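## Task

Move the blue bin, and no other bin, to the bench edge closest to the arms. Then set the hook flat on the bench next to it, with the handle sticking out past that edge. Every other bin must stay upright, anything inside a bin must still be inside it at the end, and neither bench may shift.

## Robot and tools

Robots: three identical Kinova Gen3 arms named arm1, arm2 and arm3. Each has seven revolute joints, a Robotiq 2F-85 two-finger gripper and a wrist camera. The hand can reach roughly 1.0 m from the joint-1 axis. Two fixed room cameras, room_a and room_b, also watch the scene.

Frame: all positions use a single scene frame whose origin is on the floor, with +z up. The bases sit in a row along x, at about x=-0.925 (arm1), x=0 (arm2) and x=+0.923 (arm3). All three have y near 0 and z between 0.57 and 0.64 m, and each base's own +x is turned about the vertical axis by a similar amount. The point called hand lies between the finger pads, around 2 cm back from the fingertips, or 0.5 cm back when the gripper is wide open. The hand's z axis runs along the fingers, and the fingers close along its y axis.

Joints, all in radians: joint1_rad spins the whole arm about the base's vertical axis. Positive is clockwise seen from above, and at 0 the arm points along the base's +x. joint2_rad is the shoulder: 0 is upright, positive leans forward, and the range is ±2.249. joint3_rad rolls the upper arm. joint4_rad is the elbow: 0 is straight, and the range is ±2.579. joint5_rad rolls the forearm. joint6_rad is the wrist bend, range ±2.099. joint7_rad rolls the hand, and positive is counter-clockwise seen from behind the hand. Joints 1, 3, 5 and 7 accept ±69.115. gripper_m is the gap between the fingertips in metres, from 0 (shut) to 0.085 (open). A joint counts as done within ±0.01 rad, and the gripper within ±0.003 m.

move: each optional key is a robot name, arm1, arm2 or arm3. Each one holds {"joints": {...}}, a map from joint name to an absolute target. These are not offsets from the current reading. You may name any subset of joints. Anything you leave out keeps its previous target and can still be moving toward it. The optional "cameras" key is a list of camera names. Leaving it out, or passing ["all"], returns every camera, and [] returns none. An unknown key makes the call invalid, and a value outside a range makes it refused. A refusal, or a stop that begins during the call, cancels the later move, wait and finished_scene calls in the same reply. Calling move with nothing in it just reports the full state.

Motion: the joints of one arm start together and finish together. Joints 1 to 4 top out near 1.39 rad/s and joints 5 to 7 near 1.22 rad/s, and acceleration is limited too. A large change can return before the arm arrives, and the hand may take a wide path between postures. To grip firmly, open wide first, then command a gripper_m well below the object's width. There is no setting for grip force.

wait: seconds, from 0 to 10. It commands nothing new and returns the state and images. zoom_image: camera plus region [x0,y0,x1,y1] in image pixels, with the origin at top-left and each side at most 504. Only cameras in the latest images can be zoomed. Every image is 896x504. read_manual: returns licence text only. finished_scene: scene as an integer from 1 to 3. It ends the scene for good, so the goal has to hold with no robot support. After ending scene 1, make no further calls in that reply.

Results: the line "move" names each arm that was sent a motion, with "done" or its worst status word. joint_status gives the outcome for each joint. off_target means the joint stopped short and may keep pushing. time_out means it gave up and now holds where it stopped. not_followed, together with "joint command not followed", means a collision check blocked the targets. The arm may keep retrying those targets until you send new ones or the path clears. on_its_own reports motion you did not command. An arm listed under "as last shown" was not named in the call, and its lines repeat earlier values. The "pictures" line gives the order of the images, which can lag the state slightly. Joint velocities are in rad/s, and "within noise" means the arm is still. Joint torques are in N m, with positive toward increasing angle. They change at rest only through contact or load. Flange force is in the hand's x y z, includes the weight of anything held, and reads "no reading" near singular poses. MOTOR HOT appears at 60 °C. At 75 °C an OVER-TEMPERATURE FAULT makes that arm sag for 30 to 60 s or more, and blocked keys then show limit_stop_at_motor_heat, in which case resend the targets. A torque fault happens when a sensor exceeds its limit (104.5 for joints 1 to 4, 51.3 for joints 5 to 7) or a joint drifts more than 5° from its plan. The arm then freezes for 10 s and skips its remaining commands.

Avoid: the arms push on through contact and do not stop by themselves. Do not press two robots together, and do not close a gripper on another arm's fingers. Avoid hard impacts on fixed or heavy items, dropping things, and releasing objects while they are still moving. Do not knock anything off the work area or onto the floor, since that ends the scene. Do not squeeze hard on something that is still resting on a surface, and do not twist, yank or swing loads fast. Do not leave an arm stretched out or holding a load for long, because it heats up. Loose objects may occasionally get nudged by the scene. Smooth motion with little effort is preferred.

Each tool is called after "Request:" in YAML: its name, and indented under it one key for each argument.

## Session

Request:
move:

Request:
zoom_image:
  camera: "room_a"
  region: [490, 160, 750, 504]

Request:
zoom_image:
  camera: "room_b"
  region: [440, 150, 780, 450]

Scene clock: 0.00 s.
Joint torques (N m): no reading
Flange force (N): no reading
Joint velocities: within noise
arm1.joint_positions: joint1_rad=+0.185 joint2_rad=-0.222 joint3_rad=-0.113 joint4_rad=+1.335 joint5_rad=+0.037 joint6_rad=+1.851 joint7_rad=+0.921 gripper_m=+0.085
arm1.joint_status: not commanded
arm1.hand: x=-0.9081 y=+0.2446 z=+1.1006 quat_wxyz=(-0.064, +0.461, -0.882, -0.067) (m; scene frame)
arm2.joint_positions: joint1_rad=+0.379 joint2_rad=-0.561 joint3_rad=-0.121 joint4_rad=+1.611 joint5_rad=-0.055 joint6_rad=+1.841 joint7_rad=+1.908 gripper_m=+0.085
arm2.joint_status: not commanded
arm2.hand: x=+0.0107 y=+0.1235 z=+1.1356 quat_wxyz=(-0.104, +0.776, -0.620, -0.051) (m; scene frame)
arm3.joint_positions: joint1_rad=+0.620 joint2_rad=-0.547 joint3_rad=-0.085 joint4_rad=+1.483 joint5_rad=+0.004 joint6_rad=+1.862 joint7_rad=+1.437 gripper_m=+0.085
arm3.joint_status: not commanded
arm3.hand: x=+1.0061 y=+0.1322 z=+1.1134 quat_wxyz=(-0.146, +0.458, -0.873, -0.080) (m; scene frame)
pictures: arm1_cam_wrist, arm2_cam_wrist, arm3_cam_wrist, room_a, room_b

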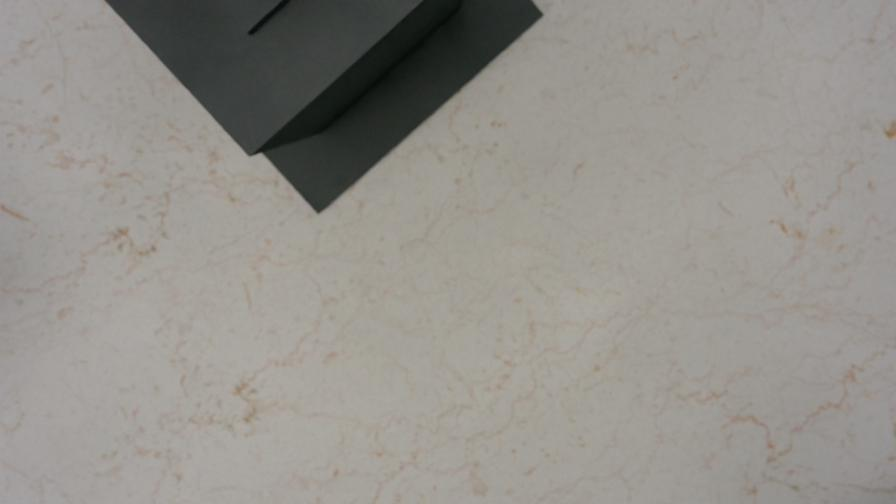

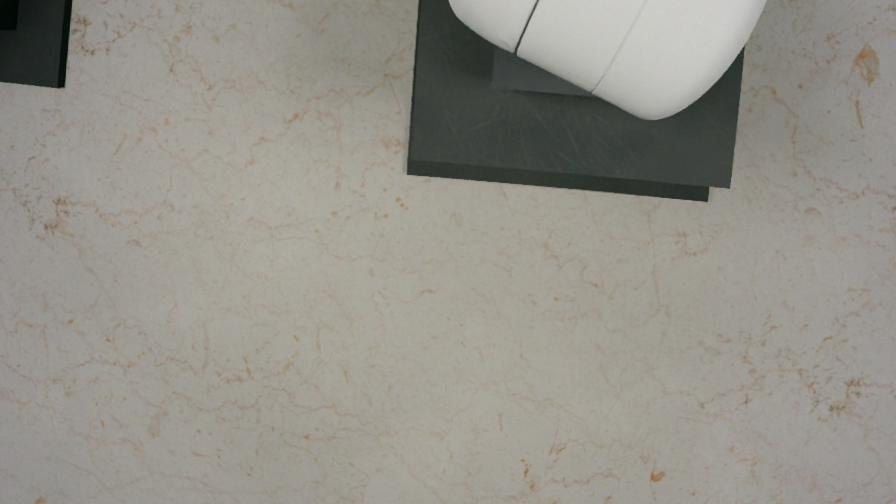

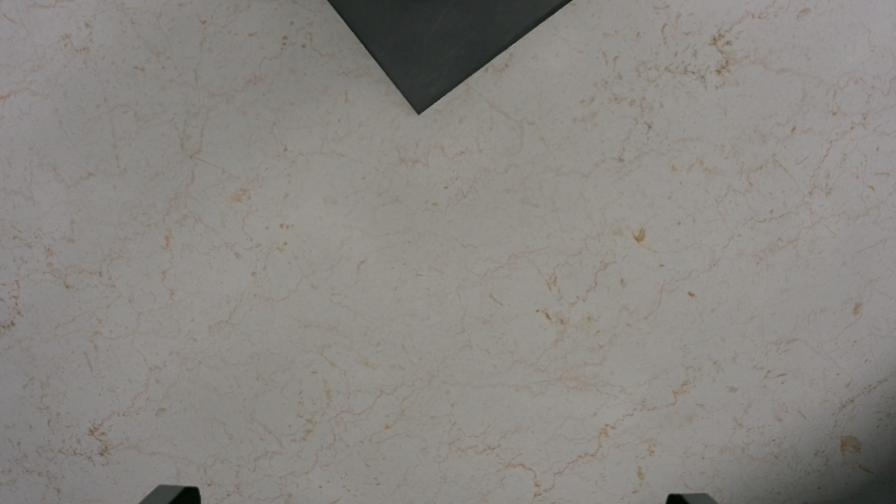

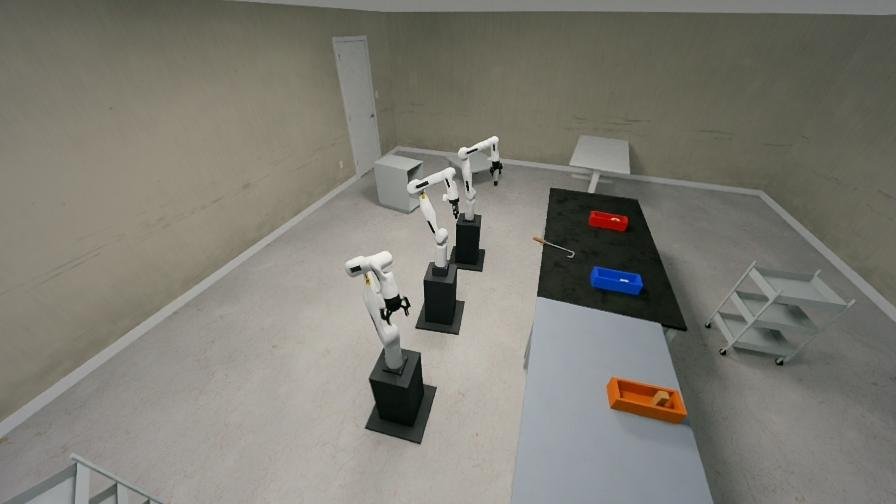

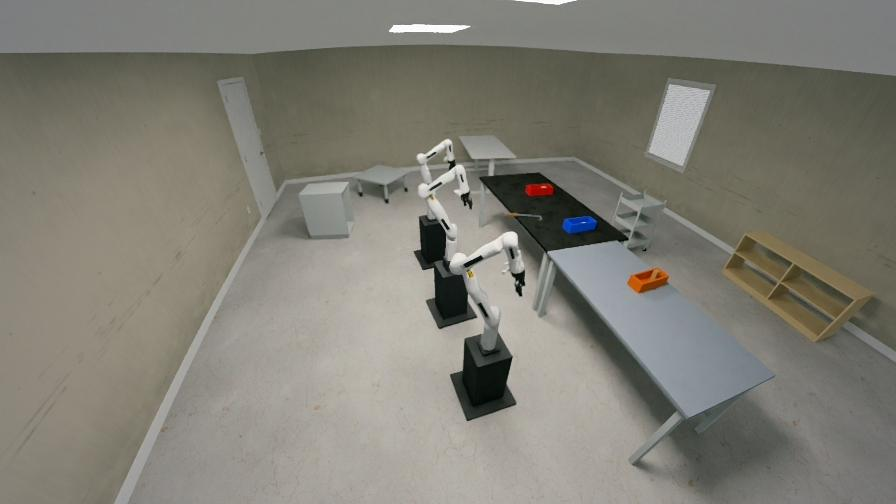

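Scaled by 1.465 from the camera's 896x504 image, which has a finer 1280x720 frame.

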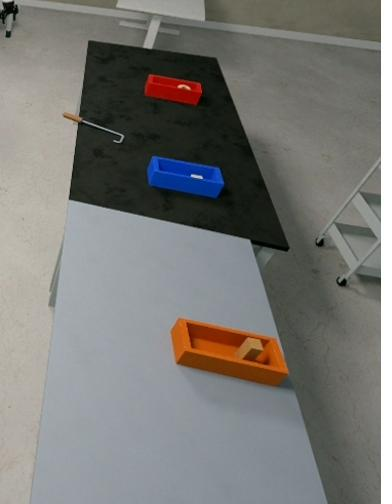

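Scaled by 1.482 from the camera's 896x504 image, which has a finer 1280x720 frame.

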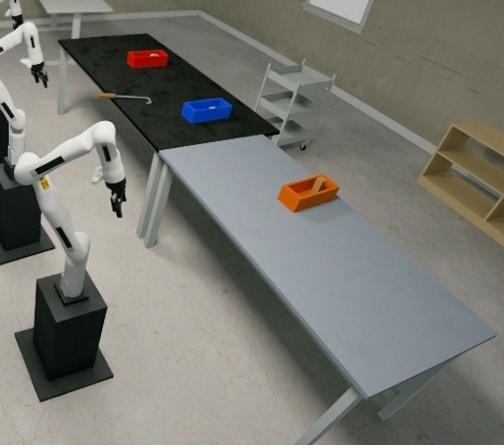

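Request:
move:
  arm1: {"joints":{"joint1_rad":0.55,"joint2_rad":-0.2,"joint3_rad":0,"joint4_rad":1.4,"joint5_rad":0,"joint6_rad":1.1,"joint7_rad":-1.571}}
  arm2: {"joints":{"joint1_rad":-0.1,"joint2_rad":-0.2,"joint3_rad":0,"joint4_rad":1.4,"joint5_rad":0,"joint6_rad":1.1,"joint7_rad":-1.571}}
  cameras: ["arm1_cam_wrist","arm2_cam_wrist"]

Scene clock: 6.80 s.
Joint torques (N m): arm1=[-0.45 -6.14 -0.23 -10.51 -0.25 -1.98 -0.08] | arm2=[-1.61 -5.13 0.35 -12.35 -0.2 -2.17 0.18] | arm3=[0.82 2.43 1.26 -8.13 0.33 -0.71 -0.13]
Flange force (N): arm1=[-0.6 0.2 -0.3] | arm2=[-11.0 -2.5 0.6] | arm3=[0.9 3.0 1.1]
move: arm1 done; arm2 done
Joint velocities: within noise
arm1.joint_positions: joint1_rad=+0.550 joint2_rad=-0.200 joint3_rad=+0.000 joint4_rad=+1.400 joint5_rad=+0.000 joint6_rad=+1.100 joint7_rad=-1.571 gripper_m=+0.085
arm1.joint_status: all done
arm1.hand: x=-0.7215 y=+0.3928 z=+1.1758 quat_wxyz=(+0.222, -0.766, -0.496, -0.342) (m; scene frame)
arm2.joint_positions: joint1_rad=-0.100 joint2_rad=-0.200 joint3_rad=+0.000 joint4_rad=+1.400 joint5_rad=+0.000 joint6_rad=+1.100 joint7_rad=-1.571 gripper_m=+0.085
arm2.joint_status: all done
arm2.hand: x=-0.0803 y=+0.4359 z=+1.2387 quat_wxyz=(+0.314, -0.568, -0.719, -0.249) (m; scene frame)
arm3: as last shown
pictures: arm1_cam_wrist, arm2_cam_wrist

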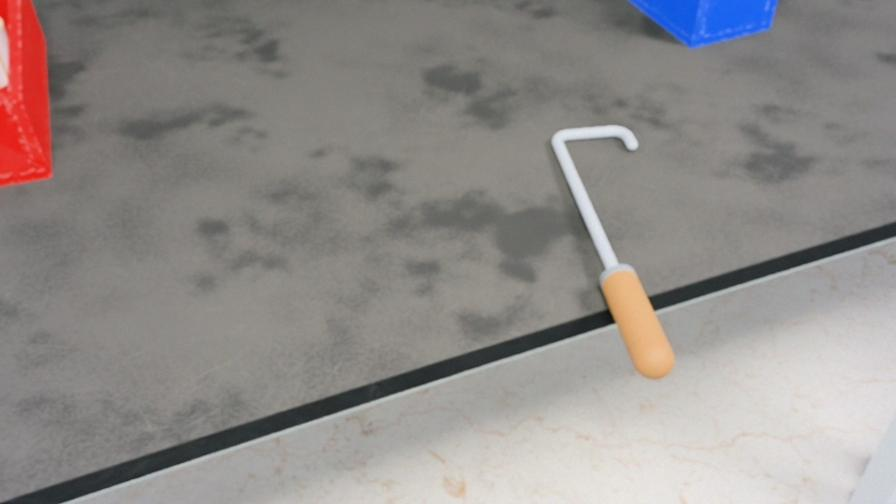

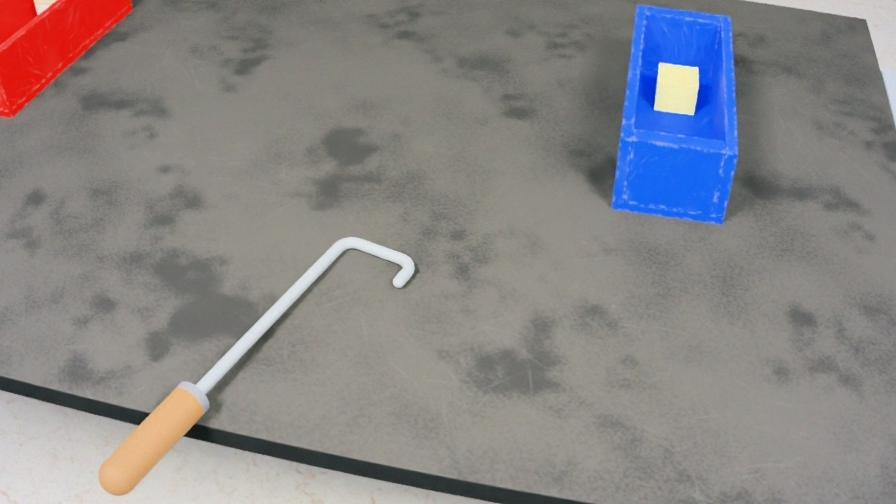

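Request:
move:
  arm1: {"joints":{"joint1_rad":-0.5}}
  cameras: []

Request:
move:
  arm2: {"joints":{"joint1_rad":-0.9691,"joint2_rad":1.0856,"joint3_rad":0,"joint4_rad":1.2424,"joint5_rad":-1.4317,"joint6_rad":-1.4468,"joint7_rad":-0.7756}}
  cameras: ["arm2_cam_wrist","room_a"]

Scene clock: 19.30 s.
Joint torques (N m): arm1=[-0.52 -6.21 -0.19 -10.59 -0.25 -2.02 -0.04] | arm2=[-1.62 -5.14 0.38 -12.36 -0.22 -2.18 0.14] | arm3=[0.84 2.45 1.29 -8.11 0.31 -0.72 -0.14]
Flange force (N): arm1=[-0.8 0.0 -0.3] | arm2=[-11.1 -2.5 0.6] | arm3=[1.0 3.0 1.0]
move: arm1 done
Joint velocities: within noise
arm1.joint_positions: joint1_rad=-0.500 joint2_rad=-0.200 joint3_rad=+0.000 joint4_rad=+1.400 joint5_rad=+0.000 joint6_rad=+1.100 joint7_rad=-1.571 gripper_m=+0.085
arm1.joint_status: all done
arm1.hand: x=-1.1643 y=+0.3718 z=+1.1759 quat_wxyz=(+0.364, -0.415, -0.813, -0.185) (m; scene frame)
arm2, arm3: as last shown
pictures: none
No camera images: "cameras" was empty.

Scene clock: 22.43 s.
Joint torques (N m): arm1=[-0.59 -6.12 -0.22 -10.53 -0.26 -1.92 -0.08] | arm2=[-1.9 -22.68 3.29 -8.77 1.77 -2.02 0.14] | arm3=[0.85 2.39 1.27 -8.13 0.32 -0.77 -0.17]
Flange force (N): arm1=[-0.9 0.2 -0.2] | arm2=[4.1 13.4 -0.4] | arm3=[0.9 2.9 0.8]
move: arm2 done
Joint velocities: within noise
arm1, arm3: as last shown
arm2.joint_positions: joint1_rad=-0.969 joint2_rad=+1.086 joint3_rad=+0.000 joint4_rad=+1.242 joint5_rad=-1.432 joint6_rad=-1.447 joint7_rad=-0.776 gripper_m=+0.085
arm2.joint_status: all done
arm2.hand: x=-0.4385 y=+0.5872 z=+0.9005 quat_wxyz=(+0.424, -0.565, -0.424, -0.566) (m; scene frame)
pictures: arm2_cam_wrist, room_a

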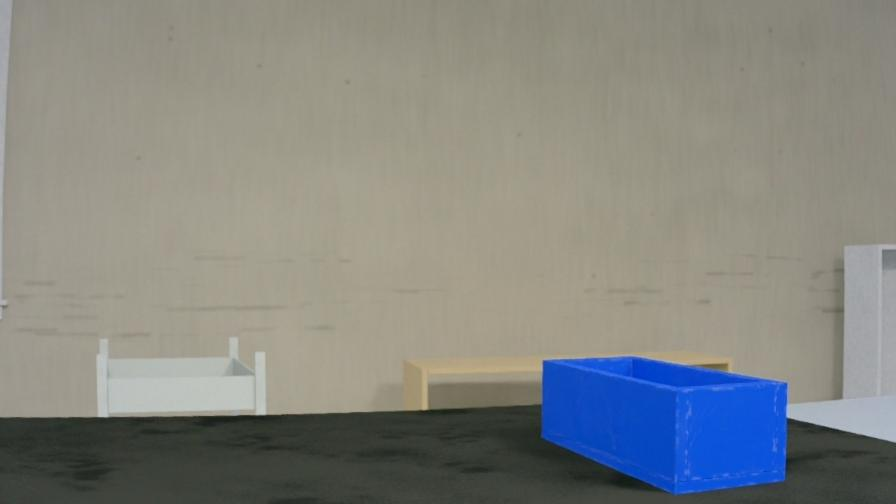

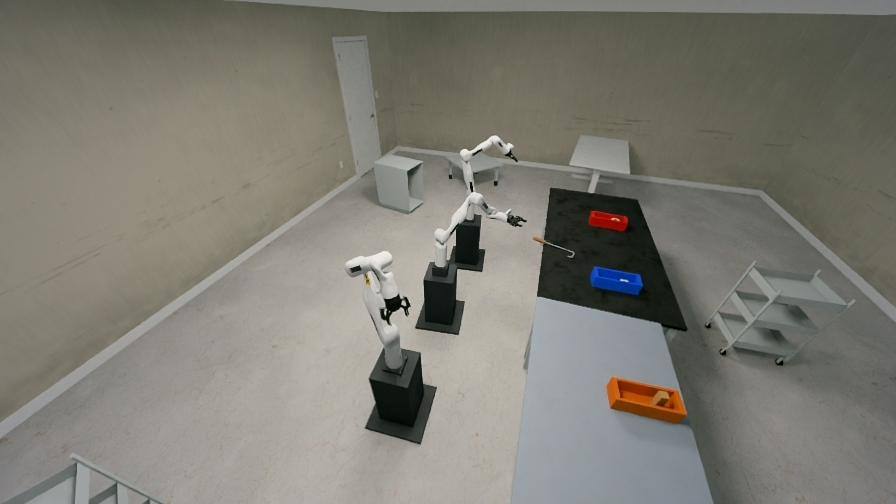

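Request:
move:
  arm2: {"joints":{"joint1_rad":-0.9662,"joint2_rad":1.314,"joint4_rad":1.1583,"joint5_rad":-1.413,"joint6_rad":-1.4662,"joint7_rad":-0.9195}}
  cameras: ["arm2_cam_wrist"]

Scene clock: 24.40 s.
Joint torques (N m): arm1=[-0.5 -6.13 -0.2 -10.55 -0.24 -1.96 -0.08] | arm2=[-1.89 -23.27 3.55 -7.83 1.48 -2.32 0.16] | arm3=[0.87 2.45 1.2 -8.13 0.34 -0.75 -0.15]
Flange force (N): arm1=[-0.9 0.1 -0.3] | arm2=[6.9 13.4 -0.6] | arm3=[1.0 2.7 1.0]
move: arm2 done
Joint velocities: within noise
arm1, arm3: as last shown
arm2.joint_positions: joint1_rad=-0.966 joint2_rad=+1.314 joint3_rad=+0.000 joint4_rad=+1.158 joint5_rad=-1.413 joint6_rad=-1.466 joint7_rad=-0.919 gripper_m=+0.085
arm2.joint_status: all done
arm2.hand: x=-0.4383 y=+0.5874 z=+0.7805 quat_wxyz=(+0.424, -0.565, -0.424, -0.566) (m; scene frame)
pictures: arm2_cam_wrist

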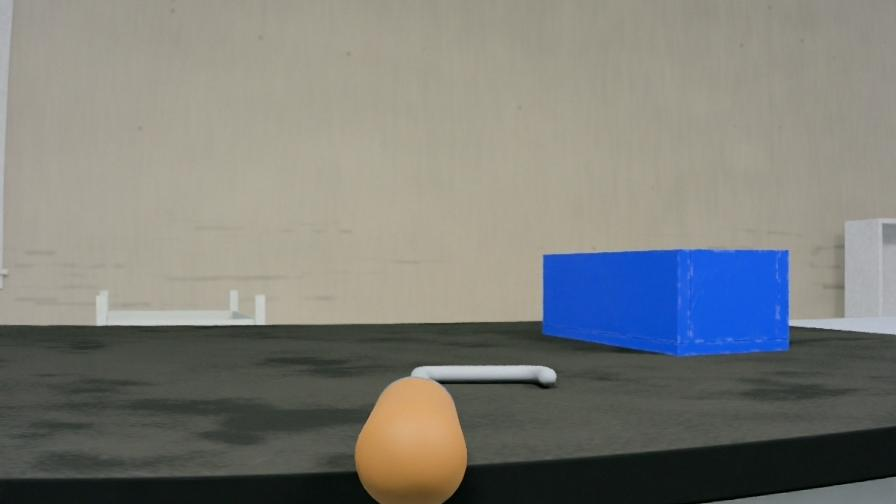

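Request:
move:
  arm2: {"joints":{"joint1_rad":-0.9559,"joint2_rad":1.3157,"joint4_rad":1.1528,"joint5_rad":-1.3801,"joint6_rad":-1.44,"joint7_rad":-0.9201}}
  cameras: ["arm2_cam_wrist"]

Scene clock: 29.73 s.
Joint torques (N m): arm1=[-0.53 -6.12 -0.26 -10.47 -0.29 -1.94 -0.08] | arm2=[-1.86 -23.43 3.53 -7.94 1.44 -2.33 0.17] | arm3=[0.83 2.43 1.25 -8.14 0.35 -0.75 -0.16]
Flange force (N): arm1=[-0.6 0.2 -0.4] | arm2=[6.8 13.3 -1.1] | arm3=[1.0 2.9 1.0]
move: arm2 done
Joint velocities: within noise
arm1, arm3: as last shown
arm2.joint_positions: joint1_rad=-0.956 joint2_rad=+1.316 joint3_rad=+0.000 joint4_rad=+1.153 joint5_rad=-1.380 joint6_rad=-1.440 joint7_rad=-0.920 gripper_m=+0.085
arm2.joint_status: all done
arm2.hand: x=-0.4457 y=+0.5959 z=+0.7804 quat_wxyz=(+0.433, -0.559, -0.433, -0.559) (m; scene frame)
pictures: arm2_cam_wrist

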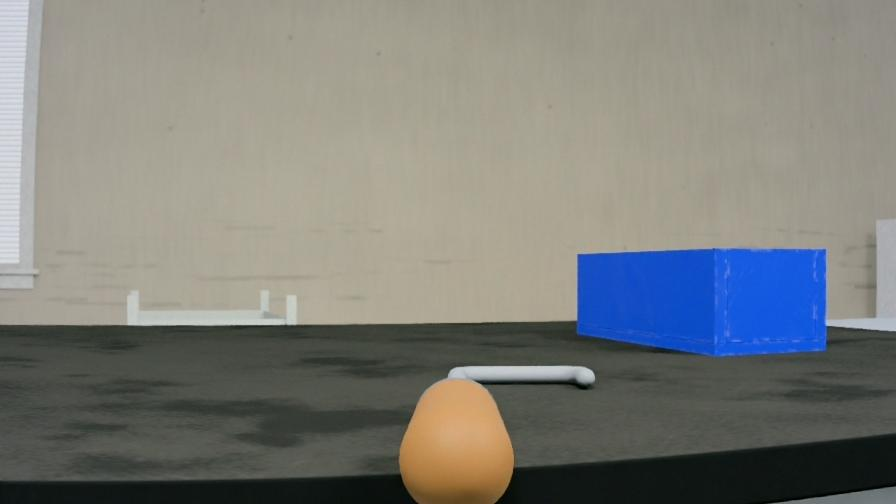

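Request:
move:
  arm2: {"joints":{"joint1_rad":-0.7877,"joint2_rad":1.3832,"joint4_rad":0.9468,"joint5_rad":-1.2775,"joint6_rad":-1.2963,"joint7_rad":-0.8112}}
  cameras: ["arm2_cam_wrist"]

Scene clock: 31.80 s.
Joint torques (N m): arm1=[-0.53 -6.14 -0.22 -10.49 -0.24 -1.96 -0.09] | arm2=[-1.84 -25.05 3.48 -9.3 1.65 -2.09 0.17] | arm3=[0.84 2.41 1.23 -8.13 0.33 -0.72 -0.16]
Flange force (N): arm1=[-0.6 0.2 -0.3] | arm2=[7.2 15.5 -4.6] | arm3=[0.9 2.8 1.0]
move: arm2 done
Joint velocities: within noise
arm1, arm3: as last shown
arm2.joint_positions: joint1_rad=-0.788 joint2_rad=+1.383 joint3_rad=+0.000 joint4_rad=+0.947 joint5_rad=-1.278 joint6_rad=-1.296 joint7_rad=-0.811 gripper_m=+0.085
arm2.joint_status: all done
arm2.hand: x=-0.4184 y=+0.7024 z=+0.7805 quat_wxyz=(+0.433, -0.558, -0.433, -0.559) (m; scene frame)
pictures: arm2_cam_wrist

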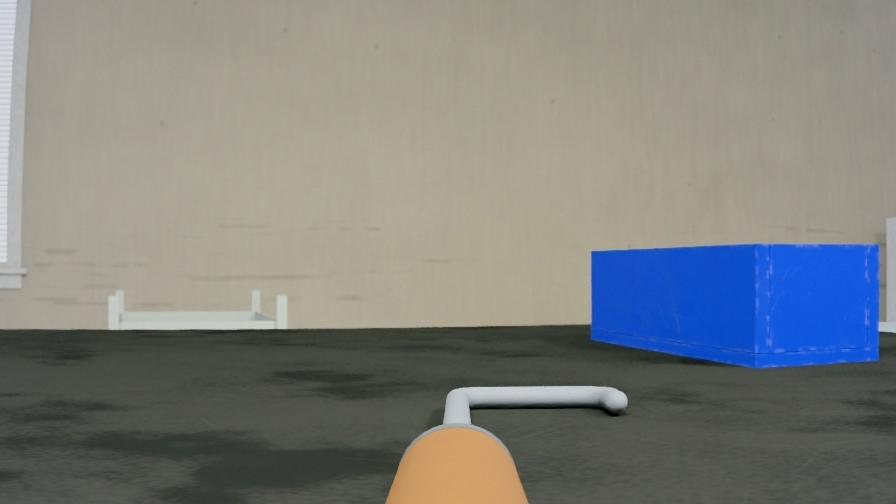

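Request:
move:
  arm2: {"joints":{"joint1_rad":-0.7488,"joint2_rad":1.4092,"joint4_rad":0.8728,"joint5_rad":-1.263,"joint6_rad":-1.255,"joint7_rad":-0.7723}}
  cameras: ["arm2_cam_wrist"]

Scene clock: 34.63 s.
Joint torques (N m): arm1=[-0.52 -6.16 -0.26 -10.53 -0.25 -1.99 -0.15] | arm2=[-1.81 -25.52 3.43 -9.63 1.7 -2.04 0.17] | arm3=[0.88 2.43 1.24 -8.12 0.32 -0.75 -0.14]
Flange force (N): arm1=[-0.7 0.6 -0.3] | arm2=[7.3 16.2 -5.6] | arm3=[0.9 2.8 0.9]
move: arm2 done
Joint velocities: within noise
arm1, arm3: as last shown
arm2.joint_positions: joint1_rad=-0.749 joint2_rad=+1.409 joint3_rad=+0.000 joint4_rad=+0.873 joint5_rad=-1.263 joint6_rad=-1.255 joint7_rad=-0.772 gripper_m=+0.085
arm2.joint_status: all done
arm2.hand: x=-0.4113 y=+0.7290 z=+0.7806 quat_wxyz=(+0.433, -0.559, -0.433, -0.559) (m; scene frame)
pictures: arm2_cam_wrist

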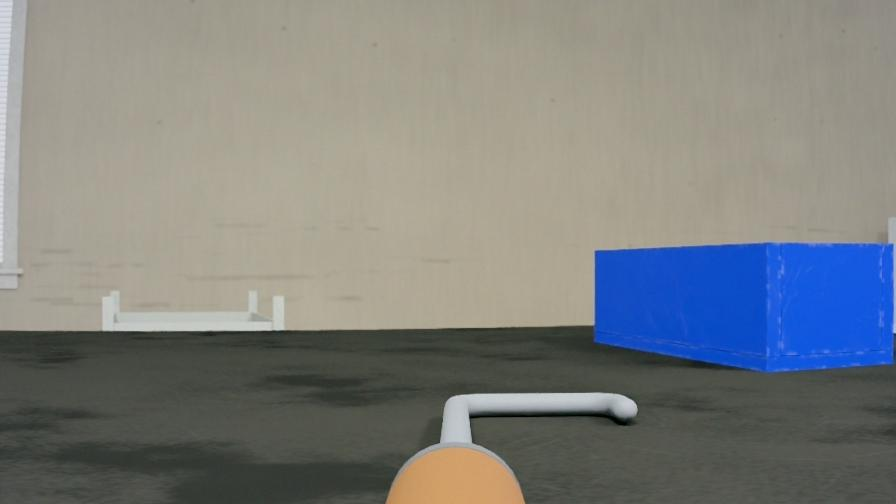

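Request:
move:
  arm2: {"joints":{"gripper_m":0}}
  cameras: ["arm2_cam_wrist"]

Request:
move:
  arm2: {"joints":{"joint1_rad":-0.8522,"joint2_rad":1.1608,"joint4_rad":1.1255,"joint5_rad":-1.3354,"joint6_rad":-1.3311,"joint7_rad":-0.7549}}
  cameras: ["arm2_cam_wrist","room_a"]

Scene clock: 40.47 s.
Joint torques (N m): arm1=[-0.55 -6.19 -0.2 -10.59 -0.28 -2.01 -0.08] | arm2=[-1.75 -25.26 3.44 -9.61 1.66 -1.98 0.16] | arm3=[0.84 2.44 1.26 -8.15 0.33 -0.73 -0.16]
Flange force (N): arm1=[-0.8 0.0 -0.3] | arm2=[7.8 16.6 -6.0] | arm3=[1.0 2.9 1.1]
move: arm2 off_target
Joint velocities: within noise
arm1: as last shown
arm2.joint_positions: joint1_rad=-0.749 joint2_rad=+1.409 joint3_rad=+0.000 joint4_rad=+0.873 joint5_rad=-1.263 joint6_rad=-1.255 joint7_rad=-0.772 gripper_m=+0.029
arm2.joint_status: gripper_m off_target (ended at +0.029, target +0.000)
arm2.hand: x=-0.4113 y=+0.7290 z=+0.7806 quat_wxyz=(+0.433, -0.559, -0.433, -0.559) (m; scene frame)
arm3.joint_positions: joint1_rad=+0.620 joint2_rad=-0.547 joint3_rad=-0.085 joint4_rad=+1.483 joint5_rad=+0.004 joint6_rad=+1.862 joint7_rad=+1.437 gripper_m=+0.085
arm3.joint_status: not commanded
arm3.hand: x=+1.0061 y=+0.1322 z=+1.1134 quat_wxyz=(-0.146, +0.458, -0.873, -0.080) (m; scene frame)
pictures: arm2_cam_wrist

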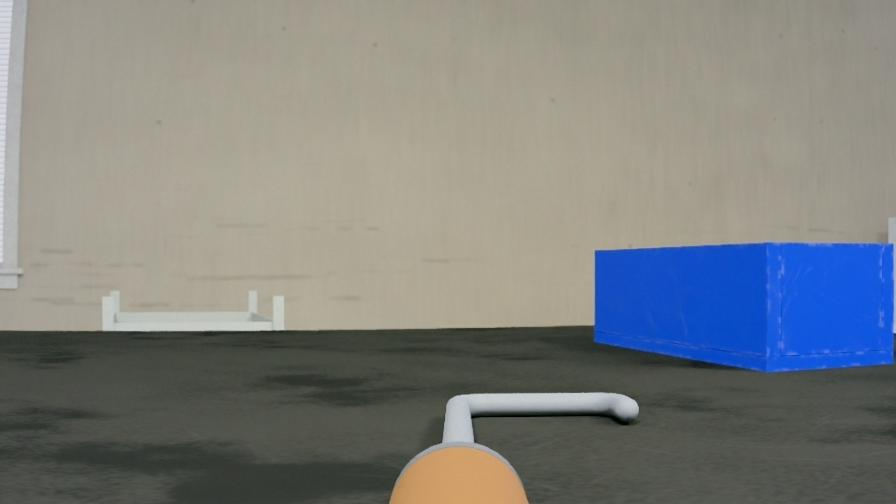

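Scene clock: 41.87 s.
Joint torques (N m): arm1=[-0.53 -6.13 -0.32 -10.53 -0.27 -1.97 -0.09] | arm2=[-1.87 -26.8 4.92 -10.78 3.02 -3.24 0.17] | arm3=[0.83 2.45 1.27 -8.18 0.34 -0.75 -0.16]
Flange force (N): arm1=[-0.8 0.5 -0.3] | arm2=[0.9 13.9 -2.7] | arm3=[1.1 2.9 1.2]
move: arm2 done
Joint velocities: within noise
arm1, arm3: as last shown
arm2.joint_positions: joint1_rad=-0.852 joint2_rad=+1.161 joint3_rad=+0.000 joint4_rad=+1.126 joint5_rad=-1.335 joint6_rad=-1.331 joint7_rad=-0.755 gripper_m=+0.029
arm2.joint_status: all done
arm2.hand: x=-0.4289 y=+0.6612 z=+0.8806 quat_wxyz=(+0.433, -0.559, -0.433, -0.559) (m; scene frame)
pictures: arm2_cam_wrist, room_a

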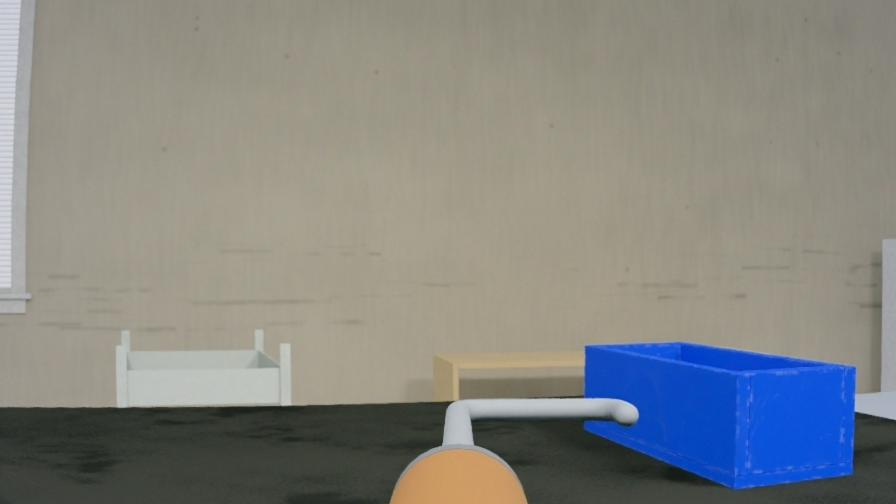

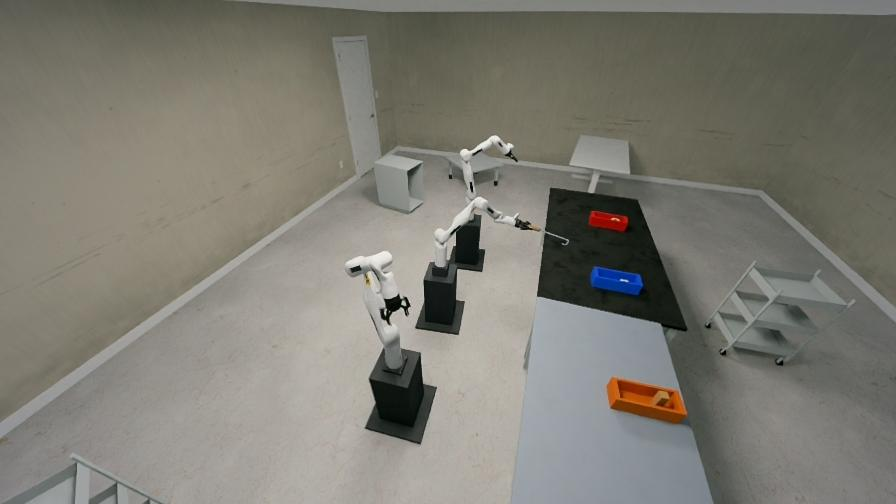

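Request:
move:
  arm2: {"joints":{"joint1_rad":0.053,"joint2_rad":0.5663,"joint4_rad":2.2335,"joint5_rad":-0.083,"joint6_rad":-1.2468,"joint7_rad":-1.5471}}
  cameras: ["arm2_cam_wrist"]

Request:
move:
  arm2: {"joints":{"joint7_rad":-3.1179}}
  cameras: ["arm2_cam_wrist","room_a","room_b"]

Scene clock: 45.57 s.
Joint torques (N m): arm1=[-0.56 -6.12 -0.16 -10.59 -0.26 -1.94 -0.09] | arm2=[-1.57 -17.82 0.95 -9.75 -0.11 -4.69 0.18] | arm3=[0.84 2.45 1.26 -8.16 0.34 -0.71 -0.12]
Flange force (N): arm1=[-1.1 0.0 -0.2] | arm2=[1.1 4.9 -7.6] | arm3=[1.0 3.0 1.2]
move: arm2 done
Joint velocities: within noise
arm1.joint_positions: joint1_rad=-0.500 joint2_rad=-0.200 joint3_rad=+0.000 joint4_rad=+1.400 joint5_rad=+0.000 joint6_rad=+1.100 joint7_rad=-1.571 gripper_m=+0.085
arm1.joint_status: not commanded
arm1.hand: x=-1.1643 y=+0.3718 z=+1.1759 quat_wxyz=(+0.364, -0.415, -0.813, -0.185) (m; scene frame)
arm2.joint_positions: joint1_rad=+0.053 joint2_rad=+0.566 joint3_rad=+0.000 joint4_rad=+2.233 joint5_rad=-0.083 joint6_rad=-1.247 joint7_rad=-1.547 gripper_m=+0.029
arm2.joint_status: all done
arm2.hand: x=-0.0033 y=+0.6397 z=+0.9810 quat_wxyz=(+0.500, -0.499, -0.500, -0.500) (m; scene frame)
arm3: as last shown
pictures: arm2_cam_wrist

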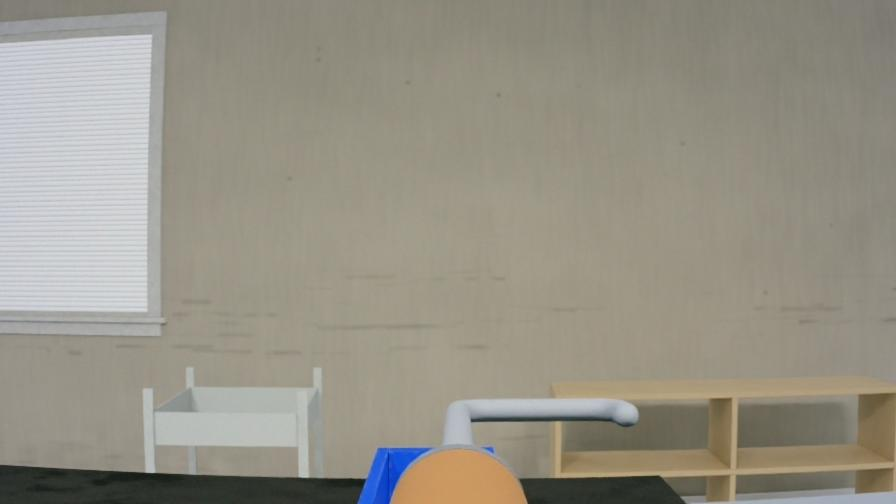

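Scene clock: 47.53 s.
Joint torques (N m): arm1=[-0.48 -6.18 -0.21 -10.58 -0.26 -1.93 -0.09] | arm2=[-1.54 -17.8 1 -9.72 -0.12 -4.7 0.16] | arm3=[0.87 2.43 1.27 -8.17 0.34 -0.75 -0.15]
Flange force (N): arm1=[-0.9 0.2 -0.1] | arm2=[4.7 -1.2 -7.5] | arm3=[1.0 2.9 1.1]
move: arm2 done
Joint velocities: within noise
arm1, arm3: as last shown
arm2.joint_positions: joint1_rad=+0.053 joint2_rad=+0.566 joint3_rad=+0.000 joint4_rad=+2.233 joint5_rad=-0.083 joint6_rad=-1.247 joint7_rad=-3.118 gripper_m=+0.029
arm2.joint_status: all done
arm2.hand: x=-0.0034 y=+0.6396 z=+0.9810 quat_wxyz=(+0.707, -0.707, -0.001, +0.000) (m; scene frame)
pictures: arm2_cam_wrist, room_a, room_b

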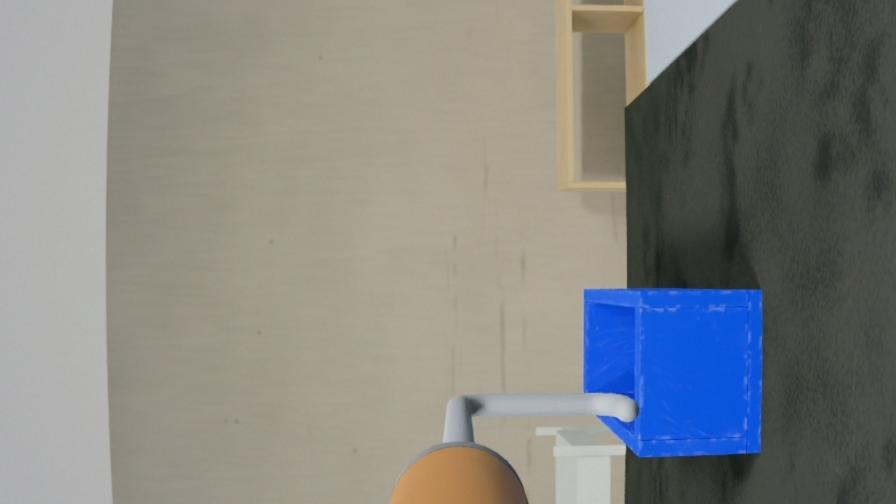

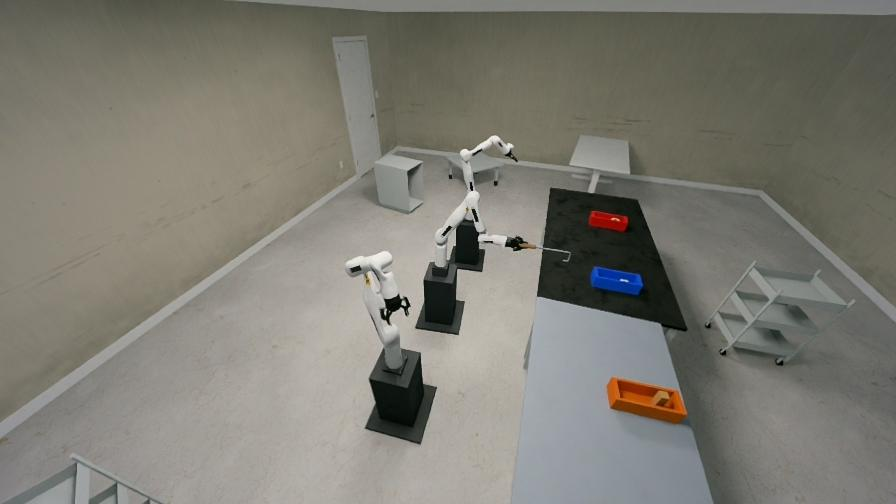

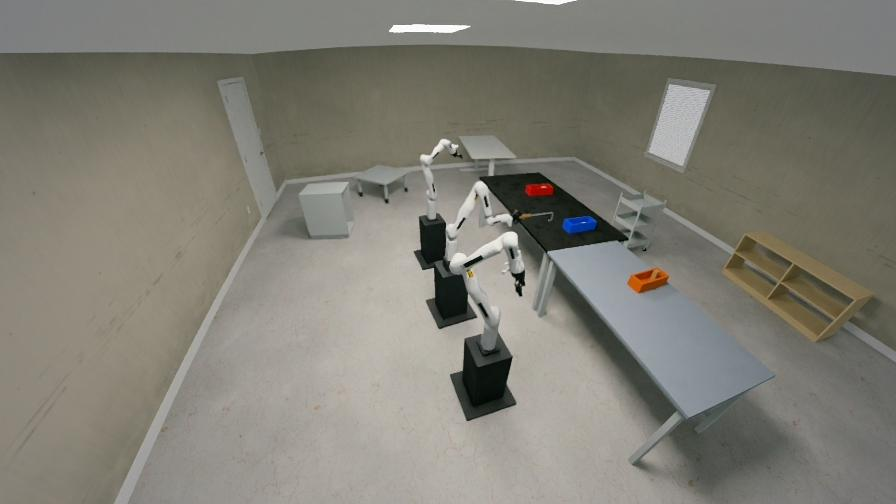

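Request:
move:
  arm2: {"joints":{"joint1_rad":0.0869,"joint2_rad":0.9154,"joint4_rad":1.3177,"joint5_rad":-0.0713,"joint6_rad":-0.6805,"joint7_rad":-3.0895}}
  cameras: ["arm2_cam_wrist","room_a","room_b"]

Request:
zoom_image:
  camera: "room_a"
  region: [490, 220, 690, 320]

Request:
zoom_image:
  camera: "room_b"
  region: [480, 180, 640, 260]

Scene clock: 51.20 s.
Joint torques (N m): arm1=[-0.53 -6.09 -0.25 -10.52 -0.28 -1.97 -0.08] | arm2=[-1.41 -27.7 1.08 -14.31 -0.04 -4.71 0.2] | arm3=[0.82 2.43 1.27 -8.11 0.33 -0.76 -0.16]
Flange force (N): arm1=[-0.8 0.2 -0.4] | arm2=[4.4 0.9 -12.4] | arm3=[0.9 3.0 0.8]
move: arm2 done
Joint velocities: within noise
arm1, arm3: as last shown
arm2.joint_positions: joint1_rad=+0.087 joint2_rad=+0.915 joint3_rad=+0.000 joint4_rad=+1.318 joint5_rad=-0.071 joint6_rad=-0.680 joint7_rad=-3.090 gripper_m=+0.029
arm2.joint_status: all done
arm2.hand: x=-0.0036 y=+0.8897 z=+0.9813 quat_wxyz=(+0.707, -0.707, -0.001, +0.000) (m; scene frame)
pictures: arm2_cam_wrist, room_a, room_b

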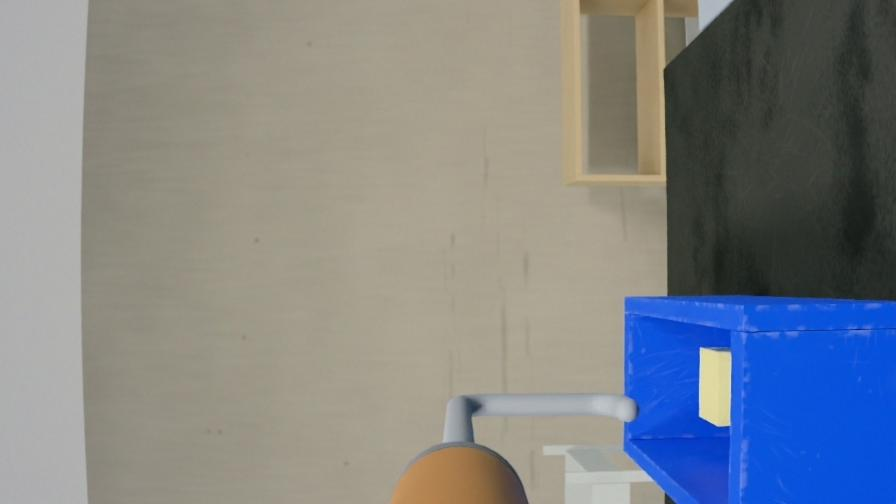

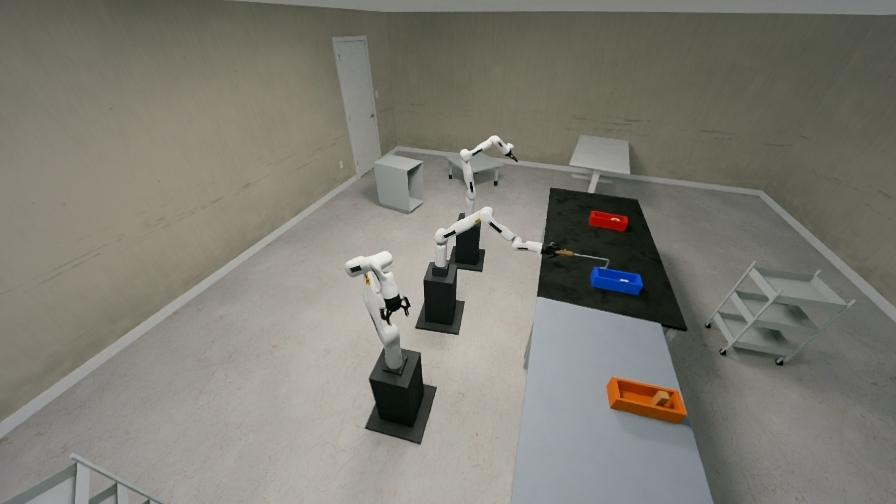

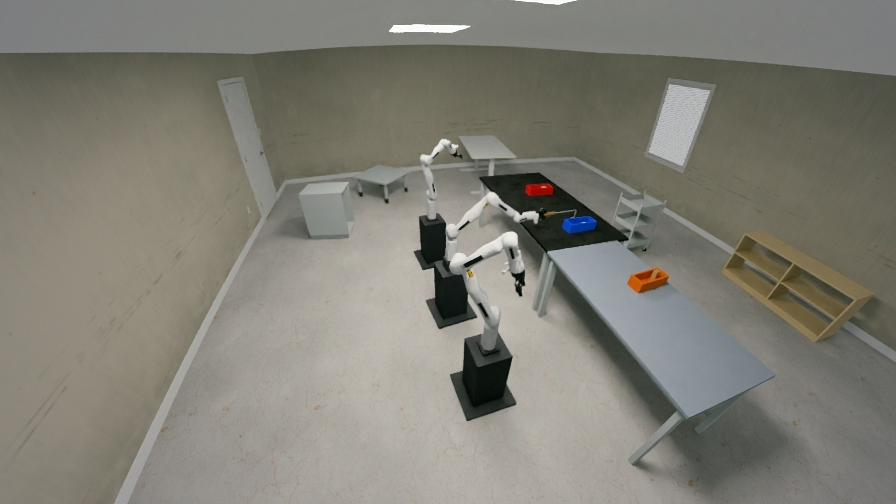

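Scaled by 2.520 from the camera's 896x504 image, which has a finer 1280x720 frame.

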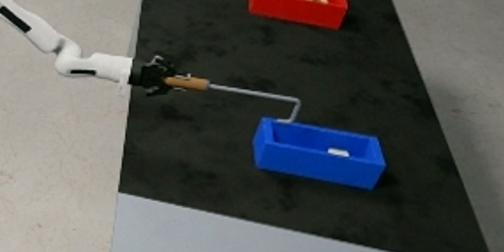

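Scaled by 3.150 from the camera's 896x504 image, which has a finer 1280x720 frame.

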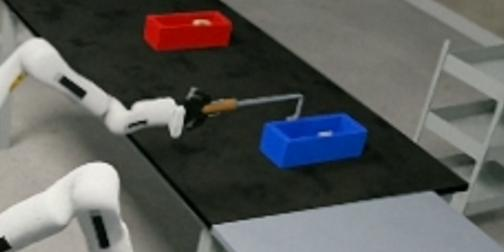

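Request:
move:
  arm2: {"joints":{"joint1_rad":0.087,"joint2_rad":1.0934,"joint4_rad":1.2758,"joint5_rad":-0.0614,"joint6_rad":-0.816,"joint7_rad":-3.1028}}
  cameras: ["arm2_cam_wrist","room_a","room_b"]

Request:
zoom_image:
  camera: "room_a"
  region: [490, 220, 690, 320]

Request:
zoom_image:
  camera: "room_b"
  region: [480, 180, 640, 260]

Scene clock: 55.80 s.
Joint torques (N m): arm1=[-0.54 -6.13 -0.22 -10.54 -0.3 -1.94 -0.06] | arm2=[-1.46 -28.68 1.16 -13.37 -0.09 -4.7 0.2] | arm3=[0.84 2.46 1.23 -8.18 0.31 -0.76 -0.12]
Flange force (N): arm1=[-0.9 0.0 -0.2] | arm2=[3.8 -1.3 -12.3] | arm3=[1.1 2.9 1.1]
move: arm2 done
Joint velocities: within noise
arm1, arm3: as last shown
arm2.joint_positions: joint1_rad=+0.087 joint2_rad=+1.093 joint3_rad=+0.000 joint4_rad=+1.276 joint5_rad=-0.061 joint6_rad=-0.816 joint7_rad=-3.103 gripper_m=+0.029
arm2.joint_status: all done
arm2.hand: x=-0.0036 y=+0.8997 z=+0.8861 quat_wxyz=(+0.707, -0.707, -0.001, +0.000) (m; scene frame)
pictures: arm2_cam_wrist, room_a, room_b

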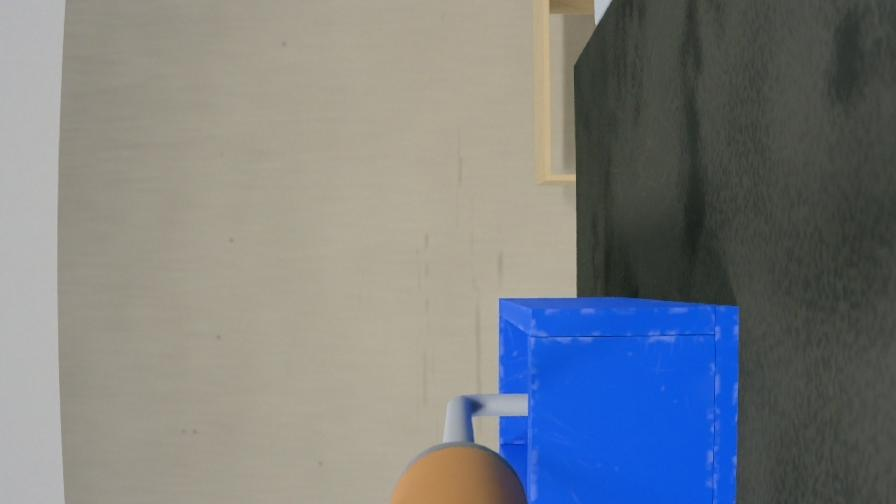

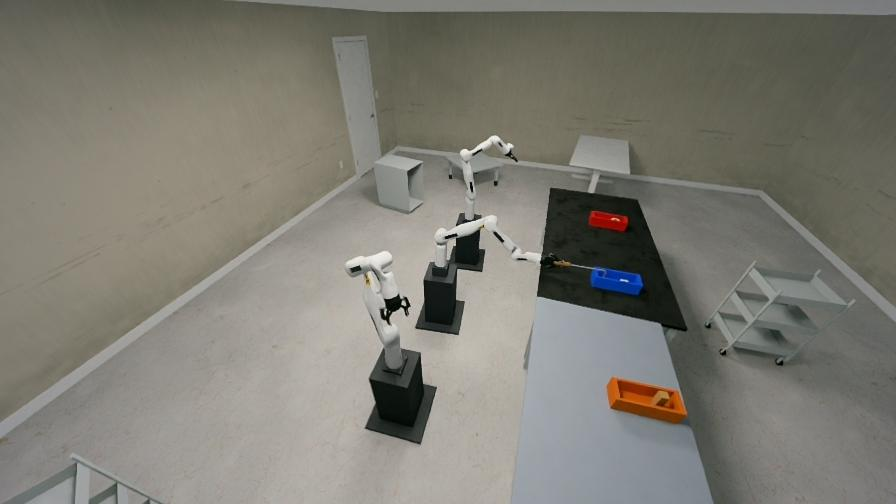

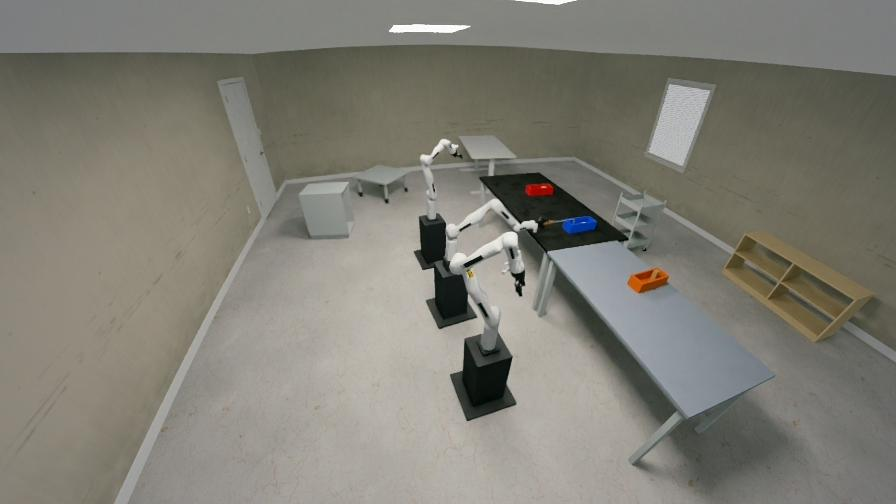

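Scaled by 2.520 from the camera's 896x504 image, which has a finer 1280x720 frame.

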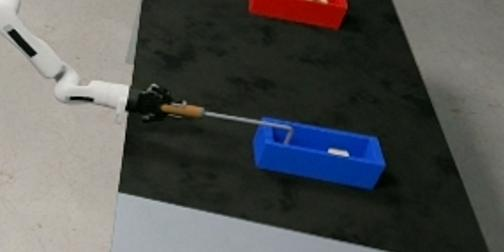

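Scaled by 3.150 from the camera's 896x504 image, which has a finer 1280x720 frame.

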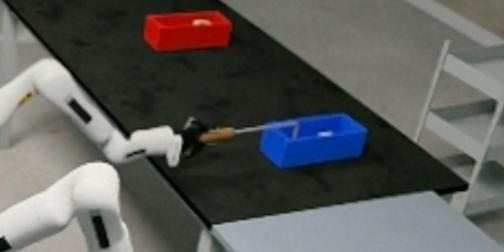

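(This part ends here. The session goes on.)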